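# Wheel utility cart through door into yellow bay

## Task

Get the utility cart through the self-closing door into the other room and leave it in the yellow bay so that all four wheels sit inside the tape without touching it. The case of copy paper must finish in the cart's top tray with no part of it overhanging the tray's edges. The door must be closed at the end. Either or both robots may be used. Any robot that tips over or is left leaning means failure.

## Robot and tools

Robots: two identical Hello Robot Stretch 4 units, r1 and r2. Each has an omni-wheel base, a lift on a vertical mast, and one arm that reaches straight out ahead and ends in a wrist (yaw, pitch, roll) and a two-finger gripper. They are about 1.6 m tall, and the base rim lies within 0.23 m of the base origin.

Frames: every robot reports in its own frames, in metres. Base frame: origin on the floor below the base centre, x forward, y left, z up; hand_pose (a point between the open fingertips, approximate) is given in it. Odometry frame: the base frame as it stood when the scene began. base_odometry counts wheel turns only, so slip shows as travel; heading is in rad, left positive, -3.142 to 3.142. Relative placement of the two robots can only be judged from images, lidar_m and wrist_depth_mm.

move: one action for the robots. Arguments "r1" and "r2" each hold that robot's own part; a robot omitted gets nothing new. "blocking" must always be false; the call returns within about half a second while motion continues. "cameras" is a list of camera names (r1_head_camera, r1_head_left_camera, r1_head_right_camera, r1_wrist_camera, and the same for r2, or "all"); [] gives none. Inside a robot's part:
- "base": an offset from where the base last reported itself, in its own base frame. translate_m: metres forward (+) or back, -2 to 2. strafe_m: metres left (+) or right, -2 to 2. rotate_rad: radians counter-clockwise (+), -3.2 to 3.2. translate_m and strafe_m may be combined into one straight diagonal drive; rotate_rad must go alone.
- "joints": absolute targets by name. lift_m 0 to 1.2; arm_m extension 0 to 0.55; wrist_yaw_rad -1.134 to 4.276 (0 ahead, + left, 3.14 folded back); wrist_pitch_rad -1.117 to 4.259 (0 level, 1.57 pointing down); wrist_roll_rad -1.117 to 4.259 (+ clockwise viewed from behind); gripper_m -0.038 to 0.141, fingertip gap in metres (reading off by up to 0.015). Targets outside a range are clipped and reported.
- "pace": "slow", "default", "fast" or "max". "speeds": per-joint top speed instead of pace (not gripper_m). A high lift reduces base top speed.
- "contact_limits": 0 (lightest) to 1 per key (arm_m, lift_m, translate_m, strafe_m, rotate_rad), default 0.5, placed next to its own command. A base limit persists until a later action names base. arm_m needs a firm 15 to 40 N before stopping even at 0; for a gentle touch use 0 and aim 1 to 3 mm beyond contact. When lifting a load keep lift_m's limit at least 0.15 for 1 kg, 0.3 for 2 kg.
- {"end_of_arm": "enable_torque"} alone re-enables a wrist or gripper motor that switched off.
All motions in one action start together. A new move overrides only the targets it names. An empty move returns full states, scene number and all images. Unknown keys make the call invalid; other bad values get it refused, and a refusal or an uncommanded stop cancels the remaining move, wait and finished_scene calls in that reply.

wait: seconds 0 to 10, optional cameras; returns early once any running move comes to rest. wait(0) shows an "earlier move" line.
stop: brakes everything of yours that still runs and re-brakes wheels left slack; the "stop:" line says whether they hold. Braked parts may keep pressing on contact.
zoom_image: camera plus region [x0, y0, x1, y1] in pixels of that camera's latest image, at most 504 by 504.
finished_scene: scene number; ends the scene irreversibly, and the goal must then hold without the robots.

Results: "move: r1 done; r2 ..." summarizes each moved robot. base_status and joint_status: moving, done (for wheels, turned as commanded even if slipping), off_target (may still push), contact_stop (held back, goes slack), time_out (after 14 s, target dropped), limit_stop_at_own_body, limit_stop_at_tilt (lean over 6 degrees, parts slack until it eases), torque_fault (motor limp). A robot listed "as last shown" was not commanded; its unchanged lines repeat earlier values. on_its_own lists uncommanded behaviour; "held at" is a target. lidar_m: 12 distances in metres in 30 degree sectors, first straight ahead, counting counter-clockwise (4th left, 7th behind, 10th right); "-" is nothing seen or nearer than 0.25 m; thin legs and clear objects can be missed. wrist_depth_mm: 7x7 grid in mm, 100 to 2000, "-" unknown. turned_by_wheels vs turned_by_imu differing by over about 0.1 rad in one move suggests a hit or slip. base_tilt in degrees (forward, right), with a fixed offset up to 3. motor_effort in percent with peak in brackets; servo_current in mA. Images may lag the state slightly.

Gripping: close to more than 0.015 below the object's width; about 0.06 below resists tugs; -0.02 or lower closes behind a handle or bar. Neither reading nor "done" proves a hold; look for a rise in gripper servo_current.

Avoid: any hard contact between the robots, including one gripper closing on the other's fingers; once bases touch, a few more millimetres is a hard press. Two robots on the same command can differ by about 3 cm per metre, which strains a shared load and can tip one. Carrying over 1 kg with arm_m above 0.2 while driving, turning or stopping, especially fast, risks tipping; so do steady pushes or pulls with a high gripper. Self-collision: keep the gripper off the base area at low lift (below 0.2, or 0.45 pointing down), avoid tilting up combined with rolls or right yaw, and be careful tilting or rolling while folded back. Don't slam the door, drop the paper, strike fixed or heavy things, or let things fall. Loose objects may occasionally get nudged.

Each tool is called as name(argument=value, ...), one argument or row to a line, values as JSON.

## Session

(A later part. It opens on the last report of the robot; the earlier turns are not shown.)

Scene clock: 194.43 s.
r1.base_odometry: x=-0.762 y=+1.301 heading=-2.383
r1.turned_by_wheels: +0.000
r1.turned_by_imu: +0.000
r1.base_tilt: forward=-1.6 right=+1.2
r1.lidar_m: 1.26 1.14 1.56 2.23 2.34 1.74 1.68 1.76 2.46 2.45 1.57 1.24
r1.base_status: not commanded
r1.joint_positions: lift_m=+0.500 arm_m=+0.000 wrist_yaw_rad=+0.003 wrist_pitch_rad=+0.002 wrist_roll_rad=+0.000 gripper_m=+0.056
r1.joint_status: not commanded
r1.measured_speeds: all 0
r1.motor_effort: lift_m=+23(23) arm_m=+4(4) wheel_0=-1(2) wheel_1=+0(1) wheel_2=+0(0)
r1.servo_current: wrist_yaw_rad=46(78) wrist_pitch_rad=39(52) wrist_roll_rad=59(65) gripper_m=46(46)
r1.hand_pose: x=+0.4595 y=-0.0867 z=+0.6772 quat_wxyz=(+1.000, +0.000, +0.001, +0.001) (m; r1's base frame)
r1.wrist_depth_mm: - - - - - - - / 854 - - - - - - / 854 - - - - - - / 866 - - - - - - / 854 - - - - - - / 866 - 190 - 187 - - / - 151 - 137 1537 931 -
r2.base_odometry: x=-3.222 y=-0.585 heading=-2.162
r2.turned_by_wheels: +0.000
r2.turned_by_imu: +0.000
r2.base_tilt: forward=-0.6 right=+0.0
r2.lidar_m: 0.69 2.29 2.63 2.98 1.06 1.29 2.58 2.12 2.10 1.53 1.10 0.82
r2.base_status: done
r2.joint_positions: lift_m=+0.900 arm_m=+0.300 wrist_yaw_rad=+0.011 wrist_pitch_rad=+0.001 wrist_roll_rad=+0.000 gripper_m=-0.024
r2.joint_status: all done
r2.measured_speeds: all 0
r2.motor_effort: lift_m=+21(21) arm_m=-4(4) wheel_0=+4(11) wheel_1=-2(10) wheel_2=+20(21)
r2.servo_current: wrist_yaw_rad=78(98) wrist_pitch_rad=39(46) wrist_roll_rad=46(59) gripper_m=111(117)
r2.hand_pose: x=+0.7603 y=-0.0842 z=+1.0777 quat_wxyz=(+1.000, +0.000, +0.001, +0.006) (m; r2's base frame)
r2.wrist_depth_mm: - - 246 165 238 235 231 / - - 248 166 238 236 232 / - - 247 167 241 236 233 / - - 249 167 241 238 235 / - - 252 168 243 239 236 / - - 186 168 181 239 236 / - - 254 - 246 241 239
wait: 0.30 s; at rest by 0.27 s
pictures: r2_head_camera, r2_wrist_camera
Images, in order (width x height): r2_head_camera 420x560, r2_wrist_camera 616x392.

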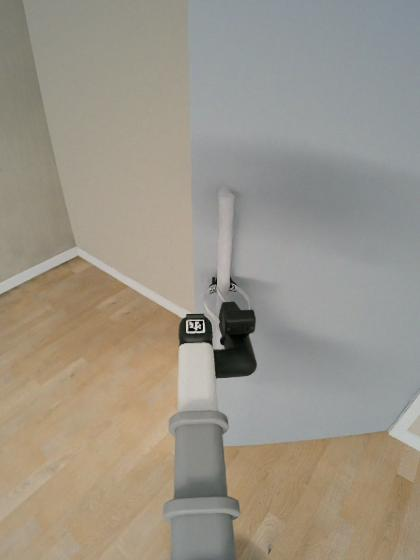

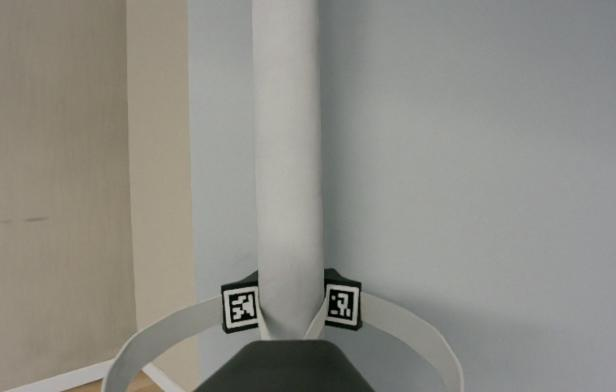

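move(
  blocking=false,
  r2={"base":{"translate_m":-0.236,"strafe_m":-0.123},"joints":{"wrist_yaw_rad":0.2},"pace":"slow","speeds":{"wrist_yaw_rad":0.1}},
  r1={"joints":{"wrist_yaw_rad":3.0,"lift_m":0.8}},
)

wait(
  seconds=10,
)

wait(
  seconds=1,
  cameras=["r2_head_camera","r1_head_camera"],
)

Scene clock: 228.93 s.
move: r1 moving; r2 moving
r1.base_odometry: x=-0.762 y=+1.301 heading=-2.383
r1.turned_by_wheels: +0.000
r1.turned_by_imu: +0.000
r1.base_tilt: forward=-1.6 right=+1.3
r1.lidar_m: 1.26 1.16 1.56 2.24 2.32 1.74 1.68 1.74 2.45 2.47 1.54 1.24
r1.base_status: not commanded
r1.joint_positions: lift_m=+0.538 arm_m=+0.000 wrist_yaw_rad=+0.587 wrist_pitch_rad=+0.002 wrist_roll_rad=+0.000 gripper_m=+0.056
r1.joint_status: lift_m moving; wrist_yaw_rad moving
r1.measured_speeds: translate_m=+0.000 strafe_m=+0.000 rotate_rad=+0.000 lift_m=+0.146 arm_m=+0.000 wrist_yaw_rad=+1.820 wrist_pitch_rad=+0.000 wrist_roll_rad=+0.000
r1.motor_effort: lift_m=+26(27) arm_m=+4(4) wheel_0=-2(2) wheel_1=+0(1) wheel_2=+0(0)
r1.servo_current: wrist_yaw_rad=117(117) wrist_pitch_rad=46(46) wrist_roll_rad=26(59) gripper_m=39(46)
r1.hand_pose: x=+0.4595 y=+0.0868 z=+0.7152 quat_wxyz=(+0.957, +0.000, +0.001, +0.289) (m; r1's base frame)
r1.wrist_depth_mm: - - - 976 - - - / - - - 991 - - 1255 / - - - 976 - - - / - - - 976 - - - / - - - 991 - - - / - - 191 991 188 - - / - 140 - 137 - - -
r2.base_odometry: x=-3.221 y=-0.571 heading=-2.161
r2.turned_by_wheels: +0.001
r2.turned_by_imu: +0.002
r2.base_tilt: forward=-0.6 right=+0.0
r2.lidar_m: 0.71 2.30 2.65 2.98 1.06 1.31 2.55 2.11 2.08 1.53 1.12 0.80
r2.base_status: translate_m moving; strafe_m moving
r2.joint_positions: lift_m=+0.900 arm_m=+0.300 wrist_yaw_rad=+0.051 wrist_pitch_rad=+0.001 wrist_roll_rad=+0.000 gripper_m=-0.024
r2.joint_status: wrist_yaw_rad moving
r2.measured_speeds: translate_m=-0.049 strafe_m=-0.026 rotate_rad=-0.001 lift_m=+0.000 arm_m=+0.000 wrist_yaw_rad=+0.100 wrist_pitch_rad=+0.000 wrist_roll_rad=+0.000
r2.motor_effort: lift_m=+21(21) arm_m=-4(4) wheel_0=-4(5) wheel_1=-8(8) wheel_2=+24(24)
r2.servo_current: wrist_yaw_rad=59(85) wrist_pitch_rad=39(46) wrist_roll_rad=46(52) gripper_m=104(117)
r2.hand_pose: x=+0.7634 y=-0.0726 z=+1.0777 quat_wxyz=(+1.000, +0.000, +0.001, +0.025) (m; r2's base frame)
r2.wrist_depth_mm: - - 247 164 236 232 228 / - - 248 165 238 232 229 / - - 249 165 240 233 230 / - - 249 167 240 236 231 / - - 253 167 243 236 233 / - - 183 171 182 237 235 / - - 256 - 243 236 236
pictures: none

Scene clock: 230.73 s.
earlier move: r1 done; r2 moving
r1.base_odometry: x=-0.762 y=+1.301 heading=-2.383
r1.turned_by_wheels: +0.000
r1.turned_by_imu: +0.000
r1.base_tilt: forward=-1.5 right=+1.3
r1.lidar_m: 1.30 1.14 1.57 2.23 2.31 1.76 1.68 1.75 2.45 2.47 1.58 1.23
r1.base_status: not commanded
r1.joint_positions: lift_m=+0.800 arm_m=+0.000 wrist_yaw_rad=+2.997 wrist_pitch_rad=+0.002 wrist_roll_rad=+0.000 gripper_m=+0.056
r1.joint_status: all done
r1.measured_speeds: all 0
r1.motor_effort: lift_m=+24(27) arm_m=+3(4) wheel_0=-1(2) wheel_1=-1(1) wheel_2=+0(0)
r1.servo_current: wrist_yaw_rad=39(117) wrist_pitch_rad=52(52) wrist_roll_rad=52(65) gripper_m=39(52)
r1.hand_pose: x=-0.1019 y=+0.1280 z=+0.9772 quat_wxyz=(+0.072, -0.001, +0.000, +0.997) (m; r1's base frame)
r1.wrist_depth_mm: 137 236 - - - - - / 127 144 - - - - - / 128 180 - - - - - / 138 197 - - - - - / - - - - - - - / - - 190 - 188 - - / - 141 - 137 - 130 -
r2.base_odometry: x=-3.202 y=-0.400 heading=-2.159
r2.turned_by_wheels: +0.002
r2.turned_by_imu: +0.005
r2.base_tilt: forward=-0.6 right=+0.0
r2.lidar_m: 0.71 2.42 2.81 3.16 1.05 1.52 2.36 1.94 1.93 1.58 1.29 0.87
r2.base_status: translate_m moving; strafe_m moving
r2.joint_positions: lift_m=+0.900 arm_m=+0.300 wrist_yaw_rad=+0.214 wrist_pitch_rad=+0.001 wrist_roll_rad=+0.000 gripper_m=-0.024
r2.joint_status: wrist_yaw_rad moving
r2.measured_speeds: translate_m=-0.088 strafe_m=-0.048 rotate_rad=+0.008 lift_m=+0.000 arm_m=+0.000 wrist_yaw_rad=+0.010 wrist_pitch_rad=+0.000 wrist_roll_rad=+0.000
r2.motor_effort: lift_m=+21(21) arm_m=-4(5) wheel_0=+10(11) wheel_1=-3(9) wheel_2=+24(25)
r2.servo_current: wrist_yaw_rad=98(98) wrist_pitch_rad=39(46) wrist_roll_rad=59(59) gripper_m=104(117)
r2.hand_pose: x=+0.7713 y=-0.0241 z=+1.0777 quat_wxyz=(+0.994, +0.000, +0.001, +0.107) (m; r2's base frame)
r2.wrist_depth_mm: - - 249 168 235 227 223 / - - 251 163 236 228 224 / - - 251 168 236 230 224 / - - 252 169 238 231 226 / - - 253 169 240 233 227 / - - 184 169 237 234 229 / - - 258 - 240 233 230
wait: 1.80 of 10 s (r1 has come to rest)
pictures: none

Scene clock: 231.73 s.
earlier move: r2 moving
r1.base_odometry: x=-0.762 y=+1.301 heading=-2.383
r1.turned_by_wheels: +0.000
r1.turned_by_imu: +0.000
r1.base_tilt: forward=-1.6 right=+1.3
r1.lidar_m: 1.26 1.14 1.57 2.22 2.34 1.74 1.69 1.76 2.45 2.48 1.54 1.23
r1.base_status: not commanded
r1.joint_positions: lift_m=+0.800 arm_m=+0.000 wrist_yaw_rad=+2.997 wrist_pitch_rad=+0.002 wrist_roll_rad=+0.000 gripper_m=+0.056
r1.joint_status: all done
r1.measured_speeds: all 0
r1.motor_effort: lift_m=+24(27) arm_m=+4(4) wheel_0=-1(2) wheel_1=-1(1) wheel_2=+0(0)
r1.servo_current: wrist_yaw_rad=52(117) wrist_pitch_rad=39(52) wrist_roll_rad=52(65) gripper_m=46(52)
r1.hand_pose: x=-0.1019 y=+0.1280 z=+0.9772 quat_wxyz=(+0.072, -0.001, +0.000, +0.997) (m; r1's base frame)
r1.wrist_depth_mm: 137 236 - - - - - / 127 143 - - - - - / 128 180 - - - - - / 138 196 - - - - - / - - - - - - - / - - 191 - 187 - - / - 141 - 137 - 130 -
r2.base_odometry: x=-3.194 y=-0.324 heading=-2.158
r2.turned_by_wheels: +0.001
r2.turned_by_imu: +0.023
r2.base_tilt: forward=-0.7 right=+0.0
r2.lidar_m: 0.70 2.55 2.87 1.31 1.05 4.13 2.26 1.86 1.87 1.60 1.33 0.86
r2.base_status: translate_m moving; strafe_m moving
r2.joint_positions: lift_m=+0.900 arm_m=+0.300 wrist_yaw_rad=+0.219 wrist_pitch_rad=+0.001 wrist_roll_rad=+0.000 gripper_m=-0.024
r2.joint_status: all done
r2.measured_speeds: translate_m=-0.025 strafe_m=-0.016 rotate_rad=+0.007 lift_m=+0.000 arm_m=+0.000 wrist_yaw_rad=+0.000 wrist_pitch_rad=+0.000 wrist_roll_rad=+0.000
r2.motor_effort: lift_m=+21(21) arm_m=-5(5) wheel_0=+15(19) wheel_1=+1(9) wheel_2=+25(29)
r2.servo_current: wrist_yaw_rad=111(117) wrist_pitch_rad=39(46) wrist_roll_rad=46(59) gripper_m=98(117)
r2.hand_pose: x=+0.7715 y=-0.0227 z=+1.0777 quat_wxyz=(+0.994, +0.000, +0.001, +0.109) (m; r2's base frame)
r2.wrist_depth_mm: - - 246 171 236 232 228 / - - 247 164 237 233 229 / - - 249 170 238 233 230 / - - 250 170 240 235 232 / - - 251 170 242 236 233 / - - 186 167 241 238 235 / - - 256 - 243 237 236
wait: 1.00 s; no rest
pictures: r1_head_camera, r2_head_camera
Images, in order (width x height): r1_head_camera 420x560, r2_head_camera 420x560.

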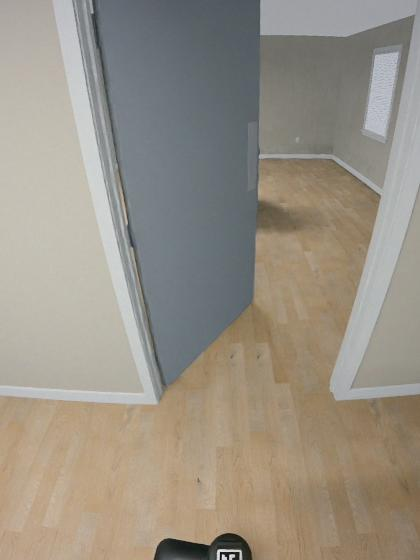

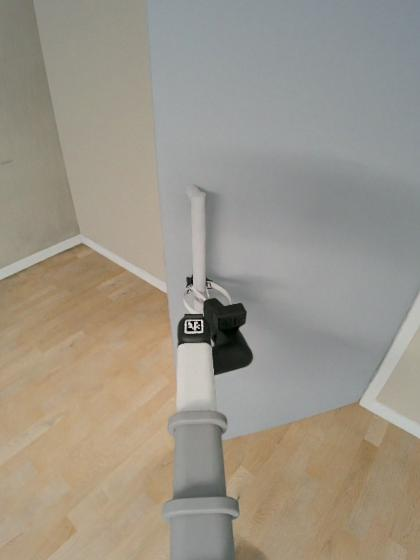

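move(
  blocking=false,
  r2={"base":{"translate_m":-0.23,"strafe_m":-0.18},"joints":{"wrist_yaw_rad":0.45},"pace":"slow","speeds":{"wrist_yaw_rad":0.1}},
  r1={"base":{"translate_m":0.4,"strafe_m":-0.12}},
)

wait(
  seconds=5,
)

wait(
  seconds=2,
  cameras=["r2_head_camera","r1_head_camera"],
)

Scene clock: 236.77 s.
earlier move: r2 done
move: r1 moving; r2 moving
r1.base_odometry: x=-0.791 y=+1.286 heading=-2.383
r1.turned_by_wheels: +0.000
r1.turned_by_imu: +0.000
r1.base_tilt: forward=-1.6 right=+1.3
r1.lidar_m: 1.29 1.12 1.48 2.25 2.33 1.78 1.72 1.80 2.49 2.45 1.53 1.21
r1.base_status: translate_m moving; strafe_m moving
r1.joint_positions: lift_m=+0.800 arm_m=+0.000 wrist_yaw_rad=+2.997 wrist_pitch_rad=+0.002 wrist_roll_rad=+0.000 gripper_m=+0.056
r1.joint_status: not commanded
r1.measured_speeds: translate_m=+0.121 strafe_m=-0.038 rotate_rad=-0.006 lift_m=+0.000 arm_m=+0.000 wrist_yaw_rad=+0.000 wrist_pitch_rad=+0.000 wrist_roll_rad=+0.000
r1.motor_effort: lift_m=+24(24) arm_m=+4(4) wheel_0=+10(10) wheel_1=+4(5) wheel_2=-8(9)
r1.servo_current: wrist_yaw_rad=52(65) wrist_pitch_rad=46(46) wrist_roll_rad=52(65) gripper_m=39(46)
r1.hand_pose: x=-0.1019 y=+0.1279 z=+0.9772 quat_wxyz=(+0.072, -0.001, +0.000, +0.997) (m; r1's base frame)
r1.wrist_depth_mm: 137 - - - - - - / 130 142 - - - - - / 127 179 - - - - - / 138 195 - - - - - / - - - - - - - / - - 190 - 187 - - / - 140 - 137 - - -
r2.base_odometry: x=-3.195 y=-0.308 heading=-2.156
r2.turned_by_wheels: +0.002
r2.turned_by_imu: +0.006
r2.base_tilt: forward=-0.6 right=+0.0
r2.lidar_m: 0.71 2.57 2.89 1.26 1.05 4.05 2.21 1.86 1.84 1.59 1.35 0.87
r2.base_status: translate_m moving; strafe_m moving
r2.joint_positions: lift_m=+0.900 arm_m=+0.300 wrist_yaw_rad=+0.254 wrist_pitch_rad=+0.001 wrist_roll_rad=+0.000 gripper_m=-0.024
r2.joint_status: wrist_yaw_rad moving
r2.measured_speeds: translate_m=-0.042 strafe_m=-0.033 rotate_rad=-0.002 lift_m=+0.000 arm_m=+0.000 wrist_yaw_rad=+0.096 wrist_pitch_rad=+0.000 wrist_roll_rad=+0.000
r2.motor_effort: lift_m=+21(21) arm_m=-5(5) wheel_0=+17(19) wheel_1=-6(6) wheel_2=+26(26)
r2.servo_current: wrist_yaw_rad=59(111) wrist_pitch_rad=39(46) wrist_roll_rad=59(59) gripper_m=104(111)
r2.hand_pose: x=+0.7721 y=-0.0121 z=+1.0777 quat_wxyz=(+0.992, +0.000, +0.001, +0.127) (m; r2's base frame)
r2.wrist_depth_mm: - - 247 166 236 231 226 / - - 248 166 236 231 227 / - - 250 167 238 233 228 / - - 253 167 239 233 229 / - - 253 168 242 236 230 / - - 187 168 182 236 233 / - - 256 - - 236 234
pictures: none

Scene clock: 239.10 s.
earlier move: r1 done; r2 moving
r1.base_odometry: x=-1.135 y=+1.113 heading=-2.383
r1.turned_by_wheels: +0.000
r1.turned_by_imu: +0.000
r1.base_tilt: forward=-1.6 right=+1.3
r1.lidar_m: 1.24 0.84 0.99 2.35 2.47 2.14 2.09 2.18 2.44 2.34 1.01 0.87
r1.base_status: done
r1.joint_positions: lift_m=+0.800 arm_m=+0.000 wrist_yaw_rad=+2.997 wrist_pitch_rad=+0.002 wrist_roll_rad=+0.000 gripper_m=+0.056
r1.joint_status: not commanded
r1.measured_speeds: all 0
r1.motor_effort: lift_m=+24(24) arm_m=+4(4) wheel_0=+2(11) wheel_1=+2(7) wheel_2=+1(10)
r1.servo_current: wrist_yaw_rad=52(72) wrist_pitch_rad=39(46) wrist_roll_rad=39(65) gripper_m=46(46)
r1.hand_pose: x=-0.1019 y=+0.1279 z=+0.9772 quat_wxyz=(+0.072, -0.001, +0.000, +0.997) (m; r1's base frame)
r1.wrist_depth_mm: 138 - - - - - - / 136 151 - - - - - / 132 184 - - - - - / 138 201 - - - - - / - - - - - - - / - - 194 - 188 - - / - - - 154 - - -
r2.base_odometry: x=-3.212 y=-0.085 heading=-2.155
r2.turned_by_wheels: +0.000
r2.turned_by_imu: +0.007
r2.base_tilt: forward=-0.6 right=+0.1
r2.lidar_m: 0.70 2.69 3.08 1.15 1.18 3.47 1.92 1.63 1.63 1.61 1.37 0.98
r2.base_status: translate_m moving; strafe_m moving
r2.joint_positions: lift_m=+0.900 arm_m=+0.300 wrist_yaw_rad=+0.464 wrist_pitch_rad=+0.001 wrist_roll_rad=+0.000 gripper_m=-0.024
r2.joint_status: wrist_yaw_rad moving
r2.measured_speeds: translate_m=-0.080 strafe_m=-0.059 rotate_rad=+0.000 lift_m=+0.000 arm_m=+0.000 wrist_yaw_rad=+0.007 wrist_pitch_rad=+0.000 wrist_roll_rad=+0.000
r2.motor_effort: lift_m=+21(21) arm_m=-5(6) wheel_0=+21(24) wheel_1=-1(7) wheel_2=+22(26)
r2.servo_current: wrist_yaw_rad=72(111) wrist_pitch_rad=39(46) wrist_roll_rad=59(59) gripper_m=98(111)
r2.hand_pose: x=+0.7680 y=+0.0509 z=+1.0777 quat_wxyz=(+0.973, +0.000, +0.001, +0.230) (m; r2's base frame)
r2.wrist_depth_mm: - - 249 164 235 227 222 / - - 250 164 236 228 224 / - - 251 169 236 230 225 / - - 252 169 238 232 225 / - - 254 170 240 232 227 / - - 184 170 238 233 230 / - - 257 - 239 231 230
wait: 2.33 of 5 s (r1 has come to rest)
pictures: none

Scene clock: 240.40 s.
earlier move: r2 done
r1.base_odometry: x=-1.135 y=+1.113 heading=-2.383
r1.turned_by_wheels: +0.000
r1.turned_by_imu: +0.000
r1.base_tilt: forward=-1.6 right=+1.3
r1.lidar_m: 1.25 0.86 1.01 2.34 2.44 2.19 2.07 2.19 2.45 2.37 1.02 0.85
r1.base_status: done
r1.joint_positions: lift_m=+0.800 arm_m=+0.000 wrist_yaw_rad=+2.997 wrist_pitch_rad=+0.002 wrist_roll_rad=+0.000 gripper_m=+0.056
r1.joint_status: not commanded
r1.measured_speeds: all 0
r1.motor_effort: lift_m=+24(24) arm_m=+4(4) wheel_0=+2(11) wheel_1=+2(7) wheel_2=+1(10)
r1.servo_current: wrist_yaw_rad=52(72) wrist_pitch_rad=46(52) wrist_roll_rad=46(65) gripper_m=46(46)
r1.hand_pose: x=-0.1019 y=+0.1279 z=+0.9772 quat_wxyz=(+0.072, -0.001, +0.000, +0.997) (m; r1's base frame)
r1.wrist_depth_mm: 138 - - - - - - / 137 152 - - - - - / 132 184 - - - - - / 138 200 - - - - - / - - - - - - - / - - 193 - 187 - - / - - - 153 - - -
r2.base_odometry: x=-3.216 y=-0.030 heading=-2.154
r2.turned_by_wheels: +0.001
r2.turned_by_imu: +0.004
r2.base_tilt: forward=-0.7 right=+0.0
r2.lidar_m: 0.71 2.71 3.17 1.14 1.21 3.35 1.90 1.58 1.58 1.61 1.38 0.97
r2.base_status: done
r2.joint_positions: lift_m=+0.900 arm_m=+0.300 wrist_yaw_rad=+0.468 wrist_pitch_rad=+0.001 wrist_roll_rad=+0.000 gripper_m=-0.024
r2.joint_status: all done
r2.measured_speeds: all 0
r2.motor_effort: lift_m=+21(21) arm_m=-5(6) wheel_0=+26(31) wheel_1=+5(7) wheel_2=+23(26)
r2.servo_current: wrist_yaw_rad=98(111) wrist_pitch_rad=39(46) wrist_roll_rad=46(59) gripper_m=111(111)
r2.hand_pose: x=+0.7678 y=+0.0522 z=+1.0777 quat_wxyz=(+0.973, +0.000, +0.001, +0.232) (m; r2's base frame)
r2.wrist_depth_mm: - - 245 237 236 231 228 / - - 247 239 237 233 229 / - - 248 174 238 234 231 / - - 251 174 240 235 232 / - - 251 174 241 236 233 / - - 182 168 240 237 234 / - - 255 - 242 238 236
wait: 1.30 of 2 s (r2 has come to rest)
pictures: r1_head_camera, r2_head_camera
Images, in order (width x height): r1_head_camera 420x560, r2_head_camera 420x560.

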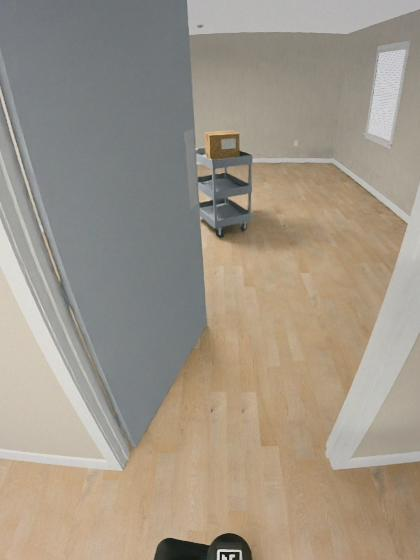

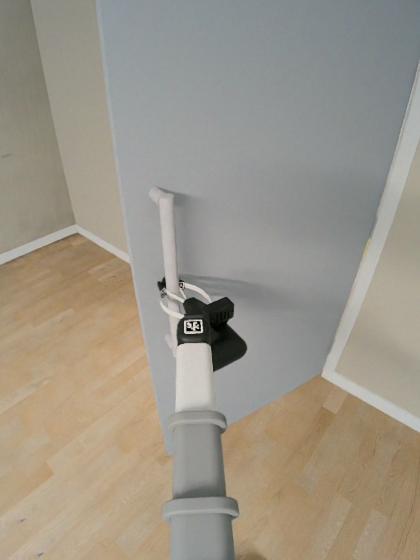

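move(
  blocking=false,
  r2={"base":{"translate_m":-0.2,"strafe_m":-0.2},"joints":{"wrist_yaw_rad":0.65},"pace":"slow","speeds":{"wrist_yaw_rad":0.1}},
)

wait(
  seconds=7,
  cameras=["r2_head_camera","r1_head_camera"],
)

Scene clock: 245.90 s.
move: r2 moving
r1: as last shown
r1.lidar_m: 1.26 0.84 0.97 2.35 2.45 2.16 2.08 2.20 2.47 2.38 1.01 0.82
r1.motor_effort: lift_m=+24(24) arm_m=+3(4) wheel_0=+3(3) wheel_1=+2(3) wheel_2=+1(1)
r1.servo_current: wrist_yaw_rad=46(52) wrist_pitch_rad=52(52) wrist_roll_rad=46(59) gripper_m=46(46)
r1.wrist_depth_mm: 138 - - - - - - / 137 152 - - - - - / 132 183 - - - - - / 139 200 - - - - - / - - - - - - - / - - 193 - 187 - - / - - - 153 - - -
r2.base_odometry: x=-3.219 y=-0.018 heading=-2.151
r2.turned_by_wheels: +0.003
r2.turned_by_imu: +0.008
r2.base_tilt: forward=-0.6 right=+0.0
r2.lidar_m: 0.69 2.77 3.17 1.15 1.22 3.27 1.84 1.56 1.57 1.62 1.38 0.97
r2.base_status: translate_m moving; strafe_m moving
r2.joint_positions: lift_m=+0.900 arm_m=+0.300 wrist_yaw_rad=+0.505 wrist_pitch_rad=+0.001 wrist_roll_rad=+0.000 gripper_m=-0.024
r2.joint_status: wrist_yaw_rad moving
r2.measured_speeds: translate_m=-0.037 strafe_m=-0.039 rotate_rad=+0.003 lift_m=+0.000 arm_m=+0.000 wrist_yaw_rad=+0.095 wrist_pitch_rad=+0.000 wrist_roll_rad=+0.000
r2.motor_effort: lift_m=+21(21) arm_m=-6(6) wheel_0=+25(25) wheel_1=-2(4) wheel_2=+22(26)
r2.servo_current: wrist_yaw_rad=72(124) wrist_pitch_rad=39(46) wrist_roll_rad=59(59) gripper_m=104(111)
r2.hand_pose: x=+0.7657 y=+0.0629 z=+1.0777 quat_wxyz=(+0.968, +0.000, +0.001, +0.250) (m; r2's base frame)
r2.wrist_depth_mm: - - 247 167 236 229 225 / - - 249 164 237 230 226 / - - 251 167 238 232 228 / - - 251 168 240 234 229 / - - 254 168 240 235 230 / - - 183 169 239 235 233 / - - 256 - - 236 234
pictures: none

Scene clock: 249.47 s.
earlier move: r2 done
r1.base_odometry: x=-1.135 y=+1.113 heading=-2.383
r1.turned_by_wheels: +0.000
r1.turned_by_imu: +0.000
r1.base_tilt: forward=-1.6 right=+1.3
r1.lidar_m: 1.63 0.84 0.98 2.35 2.45 2.18 2.09 2.18 2.45 2.37 1.00 0.85
r1.base_status: not commanded
r1.joint_positions: lift_m=+0.800 arm_m=+0.000 wrist_yaw_rad=+2.997 wrist_pitch_rad=+0.002 wrist_roll_rad=+0.000 gripper_m=+0.056
r1.joint_status: not commanded
r1.measured_speeds: all 0
r1.motor_effort: lift_m=+24(24) arm_m=+4(4) wheel_0=+2(3) wheel_1=+2(3) wheel_2=+1(1)
r1.servo_current: wrist_yaw_rad=52(72) wrist_pitch_rad=46(52) wrist_roll_rad=52(72) gripper_m=46(46)
r1.hand_pose: x=-0.1019 y=+0.1279 z=+0.9772 quat_wxyz=(+0.072, -0.001, +0.000, +0.997) (m; r1's base frame)
r1.wrist_depth_mm: 138 - - - - - - / 137 151 - - - - - / 132 184 - - - - - / 139 202 - - - - - / - - - - - - - / - - 193 - 188 - - / - - - 153 - - -
r2.base_odometry: x=-3.274 y=+0.246 heading=-2.152
r2.turned_by_wheels: -0.001
r2.turned_by_imu: +0.004
r2.base_tilt: forward=-0.7 right=+0.1
r2.lidar_m: 0.71 0.74 3.46 1.33 1.54 2.73 1.52 1.29 1.29 1.52 1.38 1.21
r2.base_status: done
r2.joint_positions: lift_m=+0.900 arm_m=+0.300 wrist_yaw_rad=+0.657 wrist_pitch_rad=+0.001 wrist_roll_rad=+0.000 gripper_m=-0.024
r2.joint_status: all done
r2.measured_speeds: all 0
r2.motor_effort: lift_m=+21(21) arm_m=-6(6) wheel_0=+13(25) wheel_1=+0(6) wheel_2=+15(26)
r2.servo_current: wrist_yaw_rad=59(124) wrist_pitch_rad=39(46) wrist_roll_rad=46(65) gripper_m=104(111)
r2.hand_pose: x=+0.7528 y=+0.1070 z=+1.0777 quat_wxyz=(+0.946, +0.000, +0.000, +0.323) (m; r2's base frame)
r2.wrist_depth_mm: - - 241 165 243 244 243 / - - 242 166 244 244 246 / - - 244 166 245 246 246 / - - 245 166 246 249 248 / - - 247 167 248 249 251 / - - 187 169 181 250 252 / - - 249 - 251 251 252
wait: 3.57 of 7 s (r2 has come to rest)
pictures: r1_head_camera, r2_head_camera
Images, in order (width x height): r1_head_camera 420x560, r2_head_camera 420x560.

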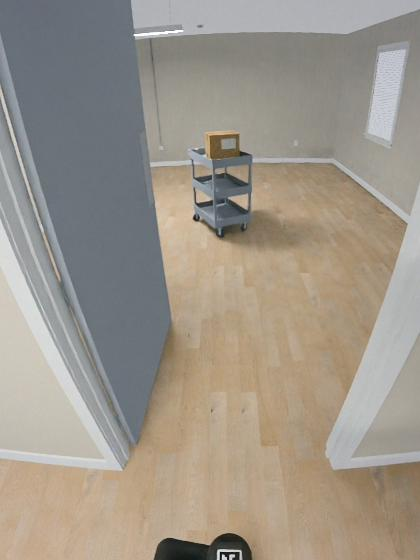

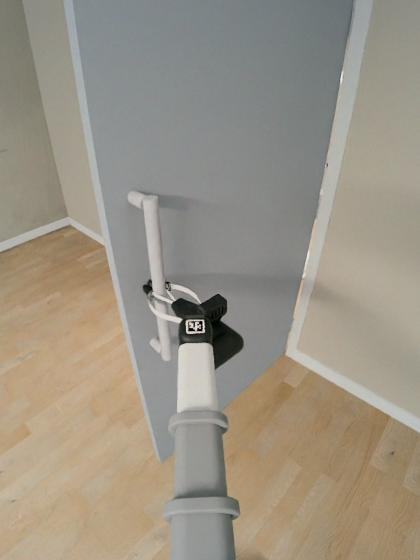

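move(
  blocking=false,
  r2={"base":{"translate_m":-0.12,"strafe_m":-0.18},"joints":{"wrist_yaw_rad":0.75},"pace":"slow","speeds":{"wrist_yaw_rad":0.1}},
  r1={"base":{"translate_m":1.4,"strafe_m":-0.14}},
)

wait(
  seconds=7,
)

wait(
  seconds=4,
  cameras=["r2_head_camera","r1_head_camera"],
)

Scene clock: 256.33 s.
move: r1 moving; r2 moving
r1.base_odometry: x=-1.160 y=+1.093 heading=-2.382
r1.turned_by_wheels: +0.000
r1.turned_by_imu: +0.000
r1.base_tilt: forward=-1.6 right=+1.2
r1.lidar_m: 1.65 0.82 0.94 2.34 2.44 2.20 2.11 2.24 2.45 2.35 0.93 0.83
r1.base_status: translate_m moving; strafe_m moving
r1.joint_positions: lift_m=+0.800 arm_m=+0.000 wrist_yaw_rad=+2.997 wrist_pitch_rad=+0.002 wrist_roll_rad=+0.000 gripper_m=+0.056
r1.joint_status: not commanded
r1.measured_speeds: translate_m=+0.122 strafe_m=-0.013 rotate_rad=+0.001 lift_m=+0.000 arm_m=+0.000 wrist_yaw_rad=+0.000 wrist_pitch_rad=+0.000 wrist_roll_rad=+0.000
r1.motor_effort: lift_m=+24(24) arm_m=+4(4) wheel_0=+6(8) wheel_1=+6(6) wheel_2=-7(9)
r1.servo_current: wrist_yaw_rad=52(59) wrist_pitch_rad=46(46) wrist_roll_rad=52(59) gripper_m=39(46)
r1.hand_pose: x=-0.1019 y=+0.1279 z=+0.9772 quat_wxyz=(+0.072, -0.001, +0.000, +0.997) (m; r1's base frame)
r1.wrist_depth_mm: 137 268 - - - - - / 127 145 - - - - - / 128 179 - - - - - / 138 198 - - - - - / - - - - - - - / - - 193 - 188 - - / - - - 153 - - -
r2.base_odometry: x=-3.279 y=+0.258 heading=-2.151
r2.turned_by_wheels: +0.001
r2.turned_by_imu: +0.002
r2.base_tilt: forward=-0.6 right=+0.1
r2.lidar_m: 0.68 0.72 3.43 1.36 1.59 2.70 1.49 1.29 1.29 1.52 1.38 1.22
r2.base_status: translate_m moving; strafe_m moving
r2.joint_positions: lift_m=+0.900 arm_m=+0.300 wrist_yaw_rad=+0.695 wrist_pitch_rad=+0.001 wrist_roll_rad=+0.000 gripper_m=-0.024
r2.joint_status: wrist_yaw_rad moving
r2.measured_speeds: translate_m=-0.026 strafe_m=-0.040 rotate_rad=+0.001 lift_m=+0.000 arm_m=+0.000 wrist_yaw_rad=+0.091 wrist_pitch_rad=+0.000 wrist_roll_rad=+0.000
r2.motor_effort: lift_m=+21(21) arm_m=-6(6) wheel_0=+11(13) wheel_1=-8(8) wheel_2=+15(17)
r2.servo_current: wrist_yaw_rad=39(104) wrist_pitch_rad=39(46) wrist_roll_rad=46(52) gripper_m=104(111)
r2.hand_pose: x=+0.7486 y=+0.1174 z=+1.0777 quat_wxyz=(+0.940, +0.000, +0.000, +0.340) (m; r2's base frame)
r2.wrist_depth_mm: - - 242 163 241 241 241 / - - 244 165 242 242 242 / - - 244 164 244 244 243 / - - 247 169 247 245 245 / - - 248 167 246 246 245 / - - 186 167 181 249 248 / - - 250 - 250 249 249
pictures: none

Scene clock: 259.27 s.
earlier move: r1 moving; r2 done
r1.base_odometry: x=-1.808 y=+0.591 heading=-2.383
r1.turned_by_wheels: +0.000
r1.turned_by_imu: -0.001
r1.base_tilt: forward=-1.6 right=+1.2
r1.lidar_m: 2.30 0.93 0.57 0.54 2.61 3.05 2.94 3.06 0.41 0.38 2.38 3.25
r1.base_status: translate_m moving; strafe_m moving
r1.joint_positions: lift_m=+0.800 arm_m=+0.000 wrist_yaw_rad=+2.998 wrist_pitch_rad=+0.002 wrist_roll_rad=+0.000 gripper_m=+0.056
r1.joint_status: not commanded
r1.measured_speeds: translate_m=+0.298 strafe_m=-0.031 rotate_rad=+0.000 lift_m=+0.000 arm_m=+0.000 wrist_yaw_rad=+0.000 wrist_pitch_rad=+0.000 wrist_roll_rad=+0.000
r1.motor_effort: lift_m=+24(24) arm_m=+3(4) wheel_0=+4(11) wheel_1=+4(8) wheel_2=-4(10)
r1.servo_current: wrist_yaw_rad=20(65) wrist_pitch_rad=39(52) wrist_roll_rad=33(65) gripper_m=39(52)
r1.hand_pose: x=-0.1019 y=+0.1279 z=+0.9772 quat_wxyz=(+0.072, -0.001, +0.000, +0.997) (m; r1's base frame)
r1.wrist_depth_mm: 137 266 - - - - - / 131 143 - - - - - / 127 179 - - - - - / 138 196 - - - - - / - - - - - - - / - - 194 - 187 - - / - - - 153 - - -
r2.base_odometry: x=-3.358 y=+0.445 heading=-2.151
r2.turned_by_wheels: +0.000
r2.turned_by_imu: +0.002
r2.base_tilt: forward=-0.7 right=+0.1
r2.lidar_m: 0.67 0.69 3.66 1.55 1.82 2.26 1.30 1.10 1.08 1.26 1.33 1.33
r2.base_status: done
r2.joint_positions: lift_m=+0.900 arm_m=+0.300 wrist_yaw_rad=+0.753 wrist_pitch_rad=+0.001 wrist_roll_rad=+0.000 gripper_m=-0.024
r2.joint_status: all done
r2.measured_speeds: all 0
r2.motor_effort: lift_m=+21(21) arm_m=-6(6) wheel_0=+11(16) wheel_1=-2(10) wheel_2=+13(18)
r2.servo_current: wrist_yaw_rad=39(104) wrist_pitch_rad=33(46) wrist_roll_rad=52(65) gripper_m=111(111)
r2.hand_pose: x=+0.7412 y=+0.1335 z=+1.0777 quat_wxyz=(+0.930, +0.000, +0.000, +0.368) (m; r2's base frame)
r2.wrist_depth_mm: - - 236 163 252 262 268 / - - 237 166 253 262 270 / - - 239 164 254 264 272 / - - 240 167 255 265 273 / - - 240 166 257 266 274 / - - 185 167 183 267 276 / - - 241 - 259 271 277
wait: 2.93 of 7 s (r2 has come to rest)
pictures: none

Scene clock: 262.00 s.
earlier move: r1 done
r1.base_odometry: x=-2.247 y=+0.251 heading=-2.383
r1.turned_by_wheels: +0.000
r1.turned_by_imu: +0.000
r1.base_tilt: forward=-1.6 right=+1.3
r1.lidar_m: 1.76 3.56 0.72 0.65 0.66 0.93 3.56 0.64 0.80 2.18 2.31 3.17
r1.base_status: done
r1.joint_positions: lift_m=+0.800 arm_m=+0.000 wrist_yaw_rad=+2.998 wrist_pitch_rad=+0.002 wrist_roll_rad=+0.000 gripper_m=+0.056
r1.joint_status: not commanded
r1.measured_speeds: all 0
r1.motor_effort: lift_m=+24(24) arm_m=+3(4) wheel_0=+2(11) wheel_1=+1(8) wheel_2=-1(10)
r1.servo_current: wrist_yaw_rad=39(72) wrist_pitch_rad=46(52) wrist_roll_rad=46(65) gripper_m=46(52)
r1.hand_pose: x=-0.1019 y=+0.1279 z=+0.9772 quat_wxyz=(+0.072, -0.001, +0.000, +0.997) (m; r1's base frame)
r1.wrist_depth_mm: 138 - - - - - - / 139 153 - - - - - / 134 189 - - - - - / 139 194 - - - - - / - - - - - - - / - - 195 - 188 - - / - - - 153 - 741 -
r2.base_odometry: x=-3.358 y=+0.445 heading=-2.151
r2.turned_by_wheels: +0.000
r2.turned_by_imu: +0.000
r2.base_tilt: forward=-0.6 right=+0.1
r2.lidar_m: 0.70 0.70 3.66 1.55 1.81 2.25 1.25 1.09 1.08 1.26 1.31 1.33
r2.base_status: done
r2.joint_positions: lift_m=+0.900 arm_m=+0.300 wrist_yaw_rad=+0.753 wrist_pitch_rad=+0.001 wrist_roll_rad=+0.000 gripper_m=-0.024
r2.joint_status: all done
r2.measured_speeds: all 0
r2.motor_effort: lift_m=+21(21) arm_m=-6(6) wheel_0=+11(16) wheel_1=-2(10) wheel_2=+13(18)
r2.servo_current: wrist_yaw_rad=52(104) wrist_pitch_rad=39(46) wrist_roll_rad=46(65) gripper_m=111(111)
r2.hand_pose: x=+0.7412 y=+0.1335 z=+1.0777 quat_wxyz=(+0.930, +0.000, +0.000, +0.368) (m; r2's base frame)
r2.wrist_depth_mm: - - 236 163 251 260 268 / - - 237 165 253 260 268 / - - 238 165 254 263 272 / - - 240 167 256 266 273 / - - 241 166 256 265 273 / - - 185 167 183 270 276 / - - 241 - 260 271 277
wait: 2.73 of 4 s (r1 has come to rest)
pictures: r1_head_camera, r2_head_camera
Images, in order (width x height): r1_head_camera 420x560, r2_head_camera 420x560.

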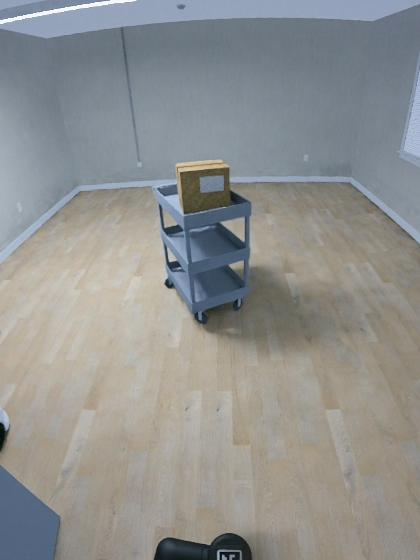

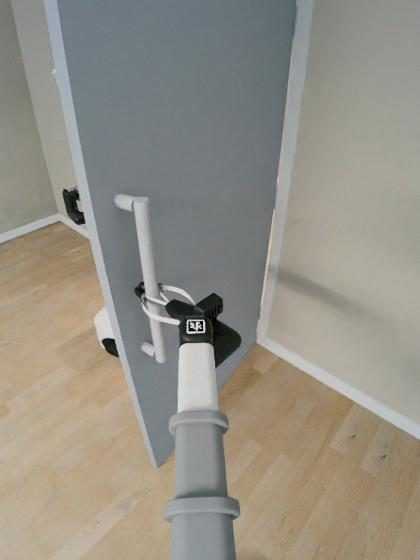

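move(
  blocking=false,
  r1={"base":{"translate_m":0.4,"strafe_m":-0.85},"pace":"fast"},
)

wait(
  seconds=6,
)

move(
  blocking=false,
  r1={"base":{"translate_m":2.0},"pace":"fast"},
)

wait(
  seconds=9,
)

move(
  blocking=false,
  r1={"base":{"translate_m":0.75},"pace":"fast"},
)

wait(
  seconds=6,
)

move(
  blocking=false,
  r1={"base":{"rotate_rad":2.6},"joints":{"wrist_yaw_rad":0,"wrist_roll_rad":1.571,"gripper_m":0.12,"lift_m":0.648},"pace":"fast"},
)

wait(
  seconds=6,
)

wait(
  seconds=1,
  cameras=["r1_head_camera"],
)

Scene clock: 278.40 s.
move: r1 moving
r1.base_odometry: x=-2.288 y=+0.267 heading=-2.383
r1.turned_by_wheels: +0.000
r1.turned_by_imu: +0.000
r1.base_tilt: forward=-1.6 right=+1.3
r1.lidar_m: 1.73 3.60 0.78 0.69 0.69 0.98 3.57 0.64 0.81 2.18 2.25 3.10
r1.base_status: translate_m moving; strafe_m moving
r1.joint_positions: lift_m=+0.800 arm_m=+0.000 wrist_yaw_rad=+2.998 wrist_pitch_rad=+0.002 wrist_roll_rad=+0.000 gripper_m=+0.056
r1.joint_status: not commanded
r1.measured_speeds: translate_m=+0.074 strafe_m=-0.154 rotate_rad=-0.001 lift_m=+0.000 arm_m=+0.000 wrist_yaw_rad=+0.000 wrist_pitch_rad=+0.000 wrist_roll_rad=+0.000
r1.motor_effort: lift_m=+24(24) arm_m=+4(4) wheel_0=+11(11) wheel_1=-8(10) wheel_2=-5(6)
r1.servo_current: wrist_yaw_rad=33(65) wrist_pitch_rad=39(52) wrist_roll_rad=46(65) gripper_m=39(46)
r1.hand_pose: x=-0.1019 y=+0.1279 z=+0.9772 quat_wxyz=(+0.072, -0.001, +0.000, +0.997) (m; r1's base frame)
r1.wrist_depth_mm: 138 - - - - - - / 139 153 - - - - - / 134 189 - - - - - / 138 195 - - - - - / - - - - - - - / - - 192 - 187 - - / - - - 153 - 878 -
r2: as last shown
r2.base_tilt: forward=-0.7 right=+0.0
r2.lidar_m: 0.70 0.71 3.66 1.53 1.83 2.26 1.27 1.10 1.09 1.27 1.34 1.34
r2.motor_effort: lift_m=+21(21) arm_m=-6(6) wheel_0=+11(11) wheel_1=-3(3) wheel_2=+13(13)
r2.servo_current: wrist_yaw_rad=39(59) wrist_pitch_rad=46(46) wrist_roll_rad=39(52) gripper_m=104(111)
r2.wrist_depth_mm: - - 236 163 253 259 268 / - - 237 165 254 263 270 / - - 238 165 254 263 271 / - - 239 167 255 266 272 / - - 241 166 256 265 273 / - - 186 167 183 268 274 / - - 241 - 260 271 278
pictures: none

Scene clock: 281.67 s.
earlier move: r1 done
r1.base_odometry: x=-3.122 y=+0.592 heading=-2.383
r1.turned_by_wheels: +0.000
r1.turned_by_imu: -0.004
r1.base_tilt: forward=-1.6 right=+1.3
r1.lidar_m: 4.84 1.66 3.50 1.54 1.57 0.94 0.92 0.99 1.38 1.36 1.40 1.97
r1.base_status: done
r1.joint_positions: lift_m=+0.800 arm_m=+0.000 wrist_yaw_rad=+2.998 wrist_pitch_rad=+0.002 wrist_roll_rad=+0.000 gripper_m=+0.056
r1.joint_status: not commanded
r1.measured_speeds: all 0
r1.motor_effort: lift_m=+23(24) arm_m=+4(4) wheel_0=-1(14) wheel_1=-1(10) wheel_2=-1(7)
r1.servo_current: wrist_yaw_rad=39(78) wrist_pitch_rad=39(52) wrist_roll_rad=39(65) gripper_m=39(46)
r1.hand_pose: x=-0.1019 y=+0.1279 z=+0.9772 quat_wxyz=(+0.072, -0.001, +0.000, +0.997) (m; r1's base frame)
r1.wrist_depth_mm: 137 - - - - - - / 138 143 - - - - - / 131 189 - - - - - / 139 190 - - - - - / - - - - - - - / - - 191 - 187 - - / - 141 - 137 - - -
r2.base_odometry: x=-3.358 y=+0.445 heading=-2.151
r2.turned_by_wheels: +0.000
r2.turned_by_imu: +0.000
r2.base_tilt: forward=-0.7 right=+0.1
r2.lidar_m: 0.69 0.72 3.64 1.55 1.84 2.23 1.28 1.09 1.09 1.24 1.34 1.33
r2.base_status: not commanded
r2.joint_positions: lift_m=+0.900 arm_m=+0.300 wrist_yaw_rad=+0.753 wrist_pitch_rad=+0.001 wrist_roll_rad=+0.000 gripper_m=-0.024
r2.joint_status: not commanded
r2.measured_speeds: all 0
r2.motor_effort: lift_m=+21(21) arm_m=-6(6) wheel_0=+11(12) wheel_1=-3(3) wheel_2=+14(14)
r2.servo_current: wrist_yaw_rad=52(72) wrist_pitch_rad=39(46) wrist_roll_rad=52(59) gripper_m=104(111)
r2.hand_pose: x=+0.7412 y=+0.1335 z=+1.0777 quat_wxyz=(+0.930, +0.000, +0.000, +0.368) (m; r2's base frame)
r2.wrist_depth_mm: - - 236 163 252 259 268 / - - 237 164 253 262 270 / - - 238 165 255 262 271 / - - 239 167 256 265 272 / - - 241 166 256 266 273 / - - 186 167 183 268 276 / - - 243 - 262 270 277
wait: 3.27 of 6 s (r1 has come to rest)
pictures: none

Scene clock: 282.17 s.
move: r1 moving
r1.base_odometry: x=-3.154 y=+0.562 heading=-2.382
r1.turned_by_wheels: +0.000
r1.turned_by_imu: +0.000
r1.base_tilt: forward=-1.6 right=+1.3
r1.lidar_m: 4.81 1.62 3.48 1.55 1.59 1.01 0.95 1.01 1.41 1.36 1.41 1.93
r1.base_status: translate_m moving
r1.joint_positions: lift_m=+0.800 arm_m=+0.000 wrist_yaw_rad=+2.998 wrist_pitch_rad=+0.002 wrist_roll_rad=+0.000 gripper_m=+0.056
r1.joint_status: not commanded
r1.measured_speeds: translate_m=+0.171 strafe_m=+0.000 rotate_rad=+0.006 lift_m=+0.000 arm_m=+0.000 wrist_yaw_rad=+0.000 wrist_pitch_rad=+0.000 wrist_roll_rad=+0.000
r1.motor_effort: lift_m=+23(23) arm_m=+4(4) wheel_0=+8(9) wheel_1=+4(10) wheel_2=-10(11)
r1.servo_current: wrist_yaw_rad=46(78) wrist_pitch_rad=39(46) wrist_roll_rad=52(72) gripper_m=46(46)
r1.hand_pose: x=-0.1020 y=+0.1279 z=+0.9772 quat_wxyz=(+0.072, -0.001, +0.000, +0.997) (m; r1's base frame)
r1.wrist_depth_mm: 137 236 - - - - - / 130 142 - - - - - / 127 178 - - - - - / 138 195 - - - - - / - - - - - - - / - - 190 - 187 - - / - 140 - 137 - - -
r2: as last shown
r2.base_tilt: forward=-0.6 right=+0.1
r2.lidar_m: 0.69 0.72 3.68 1.54 1.82 2.25 1.28 1.08 1.08 1.27 1.32 1.33
r2.motor_effort: lift_m=+20(21) arm_m=-6(6) wheel_0=+11(12) wheel_1=-2(3) wheel_2=+13(14)
r2.servo_current: wrist_yaw_rad=46(52) wrist_pitch_rad=39(46) wrist_roll_rad=59(59) gripper_m=104(111)
r2.wrist_depth_mm: - - 236 163 251 259 270 / - - 237 165 253 262 270 / - - 237 165 254 265 271 / - - 240 168 256 264 272 / - - 241 166 256 266 273 / - - 185 167 183 268 276 / - - 242 - 262 270 277
pictures: none

Scene clock: 288.10 s.
earlier move: r1 done
r1.base_odometry: x=-4.573 y=-0.784 heading=-2.383
r1.turned_by_wheels: +0.000
r1.turned_by_imu: +0.000
r1.base_tilt: forward=-1.6 right=+1.3
r1.lidar_m: 2.85 2.98 3.48 0.78 0.75 2.49 2.94 1.99 1.42 1.36 1.42 1.89
r1.base_status: done
r1.joint_positions: lift_m=+0.800 arm_m=+0.000 wrist_yaw_rad=+2.998 wrist_pitch_rad=+0.002 wrist_roll_rad=+0.000 gripper_m=+0.056
r1.joint_status: not commanded
r1.measured_speeds: all 0
r1.motor_effort: lift_m=+23(23) arm_m=+4(4) wheel_0=+0(10) wheel_1=+1(10) wheel_2=+2(12)
r1.servo_current: wrist_yaw_rad=46(78) wrist_pitch_rad=46(52) wrist_roll_rad=26(78) gripper_m=46(52)
r1.hand_pose: x=-0.1020 y=+0.1279 z=+0.9772 quat_wxyz=(+0.072, -0.001, +0.000, +0.997) (m; r1's base frame)
r1.wrist_depth_mm: 138 - - - - - - / 139 194 - - - - - / 139 195 - - - - - / 141 235 - - - - - / - - - - - - - / - - 193 - 188 - - / - - - 153 - - -
r2.base_odometry: x=-3.358 y=+0.445 heading=-2.151
r2.turned_by_wheels: +0.000
r2.turned_by_imu: +0.001
r2.base_tilt: forward=-0.7 right=+0.1
r2.lidar_m: 0.69 0.70 3.65 1.53 1.81 2.29 1.28 1.07 1.09 1.25 1.34 1.35
r2.base_status: not commanded
r2.joint_positions: lift_m=+0.900 arm_m=+0.300 wrist_yaw_rad=+0.753 wrist_pitch_rad=+0.001 wrist_roll_rad=+0.000 gripper_m=-0.024
r2.joint_status: not commanded
r2.measured_speeds: all 0
r2.motor_effort: lift_m=+21(21) arm_m=-5(6) wheel_0=+12(12) wheel_1=-2(3) wheel_2=+13(14)
r2.servo_current: wrist_yaw_rad=52(65) wrist_pitch_rad=46(52) wrist_roll_rad=39(59) gripper_m=98(117)
r2.hand_pose: x=+0.7412 y=+0.1335 z=+1.0777 quat_wxyz=(+0.930, +0.000, +0.000, +0.368) (m; r2's base frame)
r2.wrist_depth_mm: - - 236 163 251 260 267 / - - 237 165 254 260 270 / - - 238 164 254 264 271 / - - 240 167 255 266 273 / - - 240 166 257 266 273 / - - 185 167 183 268 276 / - - 242 - 260 271 277
wait: 5.93 of 9 s (r1 has come to rest)
pictures: none

Scene clock: 288.60 s.
move: r1 moving
r1.base_odometry: x=-4.605 y=-0.814 heading=-2.382
r1.turned_by_wheels: +0.000
r1.turned_by_imu: +0.000
r1.base_tilt: forward=-1.6 right=+1.3
r1.lidar_m: 2.80 2.92 3.50 0.81 0.77 2.52 2.98 1.99 1.44 1.35 1.41 1.90
r1.base_status: translate_m moving
r1.joint_positions: lift_m=+0.800 arm_m=+0.000 wrist_yaw_rad=+2.998 wrist_pitch_rad=+0.002 wrist_roll_rad=+0.000 gripper_m=+0.056
r1.joint_status: not commanded
r1.measured_speeds: translate_m=+0.171 strafe_m=+0.001 rotate_rad=-0.002 lift_m=+0.000 arm_m=+0.000 wrist_yaw_rad=+0.000 wrist_pitch_rad=+0.000 wrist_roll_rad=+0.000
r1.motor_effort: lift_m=+23(23) arm_m=+4(4) wheel_0=+8(9) wheel_1=+5(8) wheel_2=-10(11)
r1.servo_current: wrist_yaw_rad=39(59) wrist_pitch_rad=46(46) wrist_roll_rad=46(72) gripper_m=39(46)
r1.hand_pose: x=-0.1020 y=+0.1279 z=+0.9772 quat_wxyz=(+0.072, -0.001, +0.000, +0.997) (m; r1's base frame)
r1.wrist_depth_mm: 138 - - - - - - / 134 157 - - - - - / 131 186 - - - - - / 138 200 - - - - - / - - - - - - - / - - 193 - 188 - - / - - - 153 - - -
r2: as last shown
r2.turned_by_imu: +0.000
r2.base_tilt: forward=-0.6 right=+0.0
r2.lidar_m: 0.70 0.72 3.66 1.52 1.81 2.24 1.25 1.09 1.09 1.27 1.34 1.34
r2.motor_effort: lift_m=+21(21) arm_m=-6(6) wheel_0=+11(12) wheel_1=-2(3) wheel_2=+14(14)
r2.servo_current: wrist_yaw_rad=46(59) wrist_pitch_rad=39(46) wrist_roll_rad=46(52) gripper_m=111(111)
r2.wrist_depth_mm: - - 236 163 252 260 268 / - - 237 165 254 262 268 / - - 237 165 254 264 271 / - - 239 168 255 266 272 / - - 241 166 257 266 273 / - - 186 167 183 268 277 / - - 242 - 260 270 278
pictures: none

Scene clock: 291.40 s.
earlier move: r1 done
r1.base_odometry: x=-5.117 y=-1.300 heading=-2.382
r1.turned_by_wheels: +0.000
r1.turned_by_imu: +0.000
r1.base_tilt: forward=-1.6 right=+1.3
r1.lidar_m: 2.10 2.17 3.04 3.36 1.08 1.17 3.78 1.96 1.40 1.33 1.37 1.95
r1.base_status: done
r1.joint_positions: lift_m=+0.800 arm_m=+0.000 wrist_yaw_rad=+2.998 wrist_pitch_rad=+0.002 wrist_roll_rad=+0.000 gripper_m=+0.056
r1.joint_status: not commanded
r1.measured_speeds: all 0
r1.motor_effort: lift_m=+23(23) arm_m=+4(4) wheel_0=+1(10) wheel_1=+0(9) wheel_2=+0(12)
r1.servo_current: wrist_yaw_rad=52(78) wrist_pitch_rad=39(46) wrist_roll_rad=46(72) gripper_m=46(52)
r1.hand_pose: x=-0.1020 y=+0.1279 z=+0.9772 quat_wxyz=(+0.072, -0.001, +0.000, +0.997) (m; r1's base frame)
r1.wrist_depth_mm: 138 - - - - - - / 139 193 - - - - - / 139 195 - - - - - / 141 235 - - - 1255 - / - - - - - 1205 1229 / - - 194 - 187 - - / - - - 153 - - -
r2.base_odometry: x=-3.358 y=+0.445 heading=-2.151
r2.turned_by_wheels: +0.000
r2.turned_by_imu: +0.000
r2.base_tilt: forward=-0.7 right=+0.0
r2.lidar_m: 0.72 0.69 3.66 1.54 1.81 2.24 1.28 1.08 1.09 1.28 1.34 1.31
r2.base_status: not commanded
r2.joint_positions: lift_m=+0.900 arm_m=+0.300 wrist_yaw_rad=+0.753 wrist_pitch_rad=+0.001 wrist_roll_rad=+0.000 gripper_m=-0.024
r2.joint_status: not commanded
r2.measured_speeds: all 0
r2.motor_effort: lift_m=+21(21) arm_m=-6(6) wheel_0=+11(12) wheel_1=-2(3) wheel_2=+13(14)
r2.servo_current: wrist_yaw_rad=39(65) wrist_pitch_rad=39(52) wrist_roll_rad=46(59) gripper_m=104(111)
r2.hand_pose: x=+0.7412 y=+0.1335 z=+1.0777 quat_wxyz=(+0.930, +0.000, +0.000, +0.368) (m; r2's base frame)
r2.wrist_depth_mm: - - 235 163 252 260 268 / - - 237 165 253 262 268 / - - 239 165 254 264 272 / - - 239 167 255 265 273 / - - 240 167 256 267 273 / - - 186 167 183 267 274 / - - 242 - 260 270 278
wait: 2.80 of 6 s (r1 has come to rest)
pictures: none

Scene clock: 291.90 s.
move: r1 moving
r1.base_odometry: x=-5.117 y=-1.300 heading=-2.104
r1.turned_by_wheels: +0.278
r1.turned_by_imu: +0.279
r1.base_tilt: forward=-1.6 right=+1.2
r1.lidar_m: 2.12 2.47 3.36 1.12 1.12 3.26 2.75 1.60 1.32 1.34 1.58 2.10
r1.base_status: rotate_rad moving
r1.joint_positions: lift_m=+0.737 arm_m=+0.000 wrist_yaw_rad=+2.360 wrist_pitch_rad=+0.002 wrist_roll_rad=+0.635 gripper_m=+0.075
r1.joint_status: lift_m moving; wrist_yaw_rad moving; wrist_roll_rad moving; gripper_m moving
r1.measured_speeds: translate_m=-0.001 strafe_m=+0.000 rotate_rad=+1.076 lift_m=-0.244 arm_m=+0.000 wrist_yaw_rad=-1.820 wrist_pitch_rad=+0.000 wrist_roll_rad=+1.820
r1.motor_effort: lift_m=+10(24) arm_m=+4(4) wheel_0=-8(9) wheel_1=-9(9) wheel_2=-7(7)
r1.servo_current: wrist_yaw_rad=104(117) wrist_pitch_rad=46(52) wrist_roll_rad=98(104) gripper_m=72(72)
r1.hand_pose: x=+0.0277 y=+0.2651 z=+0.9147 quat_wxyz=(+0.362, +0.118, +0.289, +0.878) (m; r1's base frame)
r1.wrist_depth_mm: - - - - - - - / - - - - - - - / - - - - - - - / - - - 1366 1336 - - / - - - - - 1921 1863 / - - 193 - 186 - 1397 / - - - 151 - - 1205
r2: as last shown
r2.base_tilt: forward=-0.6 right=+0.1
r2.lidar_m: 0.68 0.71 3.67 1.52 1.83 2.27 1.29 1.10 1.07 1.27 1.35 1.35
r2.motor_effort: lift_m=+21(21) arm_m=-6(6) wheel_0=+11(12) wheel_1=-3(3) wheel_2=+14(14)
r2.servo_current: wrist_yaw_rad=46(65) wrist_pitch_rad=39(46) wrist_roll_rad=52(59) gripper_m=104(111)
r2.wrist_depth_mm: - - 236 163 252 260 270 / - - 238 165 254 262 270 / - - 239 165 255 263 271 / - - 239 167 255 264 272 / - - 240 166 257 266 273 / - - 186 167 183 268 276 / - - 242 - 260 270 277
pictures: none

Scene clock: 293.87 s.
earlier move: r1 done
r1.base_odometry: x=-5.117 y=-1.300 heading=+0.217
r1.turned_by_wheels: +2.322
r1.turned_by_imu: +2.334
r1.base_tilt: forward=-1.6 right=+1.3
r1.lidar_m: 1.15 3.66 2.03 1.43 1.30 1.36 1.89 2.12 2.21 2.92 3.35 1.10
r1.base_status: done
r1.joint_positions: lift_m=+0.648 arm_m=+0.000 wrist_yaw_rad=+0.003 wrist_pitch_rad=+0.002 wrist_roll_rad=+1.569 gripper_m=+0.120
r1.joint_status: all done
r1.measured_speeds: all 0
r1.motor_effort: lift_m=+13(24) arm_m=-4(4) wheel_0=-2(11) wheel_1=+0(9) wheel_2=+0(9)
r1.servo_current: wrist_yaw_rad=33(137) wrist_pitch_rad=39(52) wrist_roll_rad=78(104) gripper_m=39(98)
r1.hand_pose: x=+0.4595 y=-0.0867 z=+0.8261 quat_wxyz=(+0.708, +0.706, +0.002, +0.000) (m; r1's base frame)
r1.wrist_depth_mm: - - - - - 1182 - / - - - - - - - / - - 1025 1042 - - 1078 / - - 1098 1078 - 1863 1078 / - - - - - 1708 1138 / - - - - - 213 1205 / - - - 145 - 1863 1205
r2.base_odometry: x=-3.358 y=+0.445 heading=-2.151
r2.turned_by_wheels: +0.000
r2.turned_by_imu: +0.000
r2.base_tilt: forward=-0.7 right=+0.1
r2.lidar_m: 0.70 0.73 3.66 1.54 1.83 2.25 1.29 1.09 1.09 1.26 1.33 1.32
r2.base_status: not commanded
r2.joint_positions: lift_m=+0.900 arm_m=+0.300 wrist_yaw_rad=+0.753 wrist_pitch_rad=+0.001 wrist_roll_rad=+0.000 gripper_m=-0.024
r2.joint_status: not commanded
r2.measured_speeds: all 0
r2.motor_effort: lift_m=+21(21) arm_m=-6(6) wheel_0=+11(12) wheel_1=-3(3) wheel_2=+13(14)
r2.servo_current: wrist_yaw_rad=52(65) wrist_pitch_rad=39(46) wrist_roll_rad=46(59) gripper_m=104(111)
r2.hand_pose: x=+0.7412 y=+0.1335 z=+1.0777 quat_wxyz=(+0.930, +0.000, +0.000, +0.368) (m; r2's base frame)
r2.wrist_depth_mm: - - 236 163 252 260 270 / - - 237 165 253 262 270 / - - 238 165 254 264 271 / - - 240 167 255 265 272 / - - 240 166 257 266 273 / - - 185 167 183 270 277 / - - 242 - 259 270 277
wait: 1.97 of 6 s (r1 has come to rest)
pictures: none

Scene clock: 294.87 s.
r1.base_odometry: x=-5.117 y=-1.300 heading=+0.217
r1.turned_by_wheels: +0.000
r1.turned_by_imu: +0.000
r1.base_tilt: forward=-1.6 right=+1.3
r1.lidar_m: 1.16 3.64 2.01 1.41 1.30 1.36 1.87 2.12 2.19 2.92 3.34 1.10
r1.base_status: done
r1.joint_positions: lift_m=+0.648 arm_m=+0.000 wrist_yaw_rad=+0.003 wrist_pitch_rad=+0.002 wrist_roll_rad=+1.569 gripper_m=+0.120
r1.joint_status: all done
r1.measured_speeds: all 0
r1.motor_effort: lift_m=+13(24) arm_m=-4(4) wheel_0=-3(11) wheel_1=+0(9) wheel_2=+0(9)
r1.servo_current: wrist_yaw_rad=52(137) wrist_pitch_rad=39(52) wrist_roll_rad=46(104) gripper_m=52(98)
r1.hand_pose: x=+0.4595 y=-0.0867 z=+0.8261 quat_wxyz=(+0.708, +0.706, +0.002, +0.000) (m; r1's base frame)
r1.wrist_depth_mm: - - - - - 1182 - / - - - - - - - / - - 1008 991 - - 1078 / - - 1098 1098 - 1863 1078 / - - - - - 1756 1118 / - - - - - 214 1205 / - - - 145 - 1863 1205
r2.base_odometry: x=-3.358 y=+0.445 heading=-2.151
r2.turned_by_wheels: +0.000
r2.turned_by_imu: +0.000
r2.base_tilt: forward=-0.6 right=+0.1
r2.lidar_m: 0.68 0.70 3.66 1.53 1.85 2.27 1.28 1.09 1.07 1.28 1.33 1.35
r2.base_status: not commanded
r2.joint_positions: lift_m=+0.900 arm_m=+0.300 wrist_yaw_rad=+0.753 wrist_pitch_rad=+0.001 wrist_roll_rad=+0.000 gripper_m=-0.024
r2.joint_status: not commanded
r2.measured_speeds: all 0
r2.motor_effort: lift_m=+21(21) arm_m=-6(6) wheel_0=+11(12) wheel_1=-3(3) wheel_2=+14(14)
r2.servo_current: wrist_yaw_rad=39(65) wrist_pitch_rad=46(46) wrist_roll_rad=46(59) gripper_m=104(111)
r2.hand_pose: x=+0.7412 y=+0.1335 z=+1.0777 quat_wxyz=(+0.930, +0.000, +0.000, +0.368) (m; r2's base frame)
r2.wrist_depth_mm: - - 236 163 252 260 268 / - - 236 164 252 262 268 / - - 238 165 254 263 271 / - - 239 167 255 266 273 / - - 241 166 257 265 273 / - - 186 167 183 268 276 / - - 240 - 260 270 277
wait: 1.00 s; at rest by 0.27 s
pictures: r1_head_camera
Images, in order (width x height): r1_head_camera 420x560.

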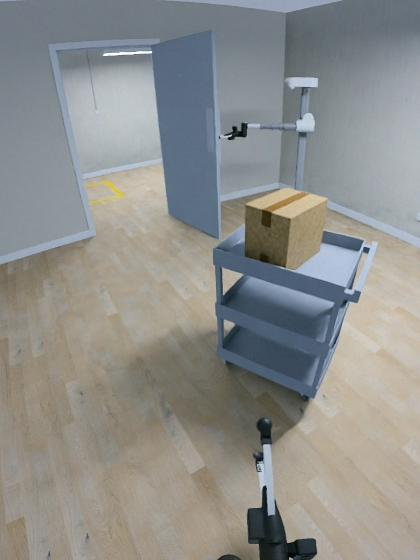

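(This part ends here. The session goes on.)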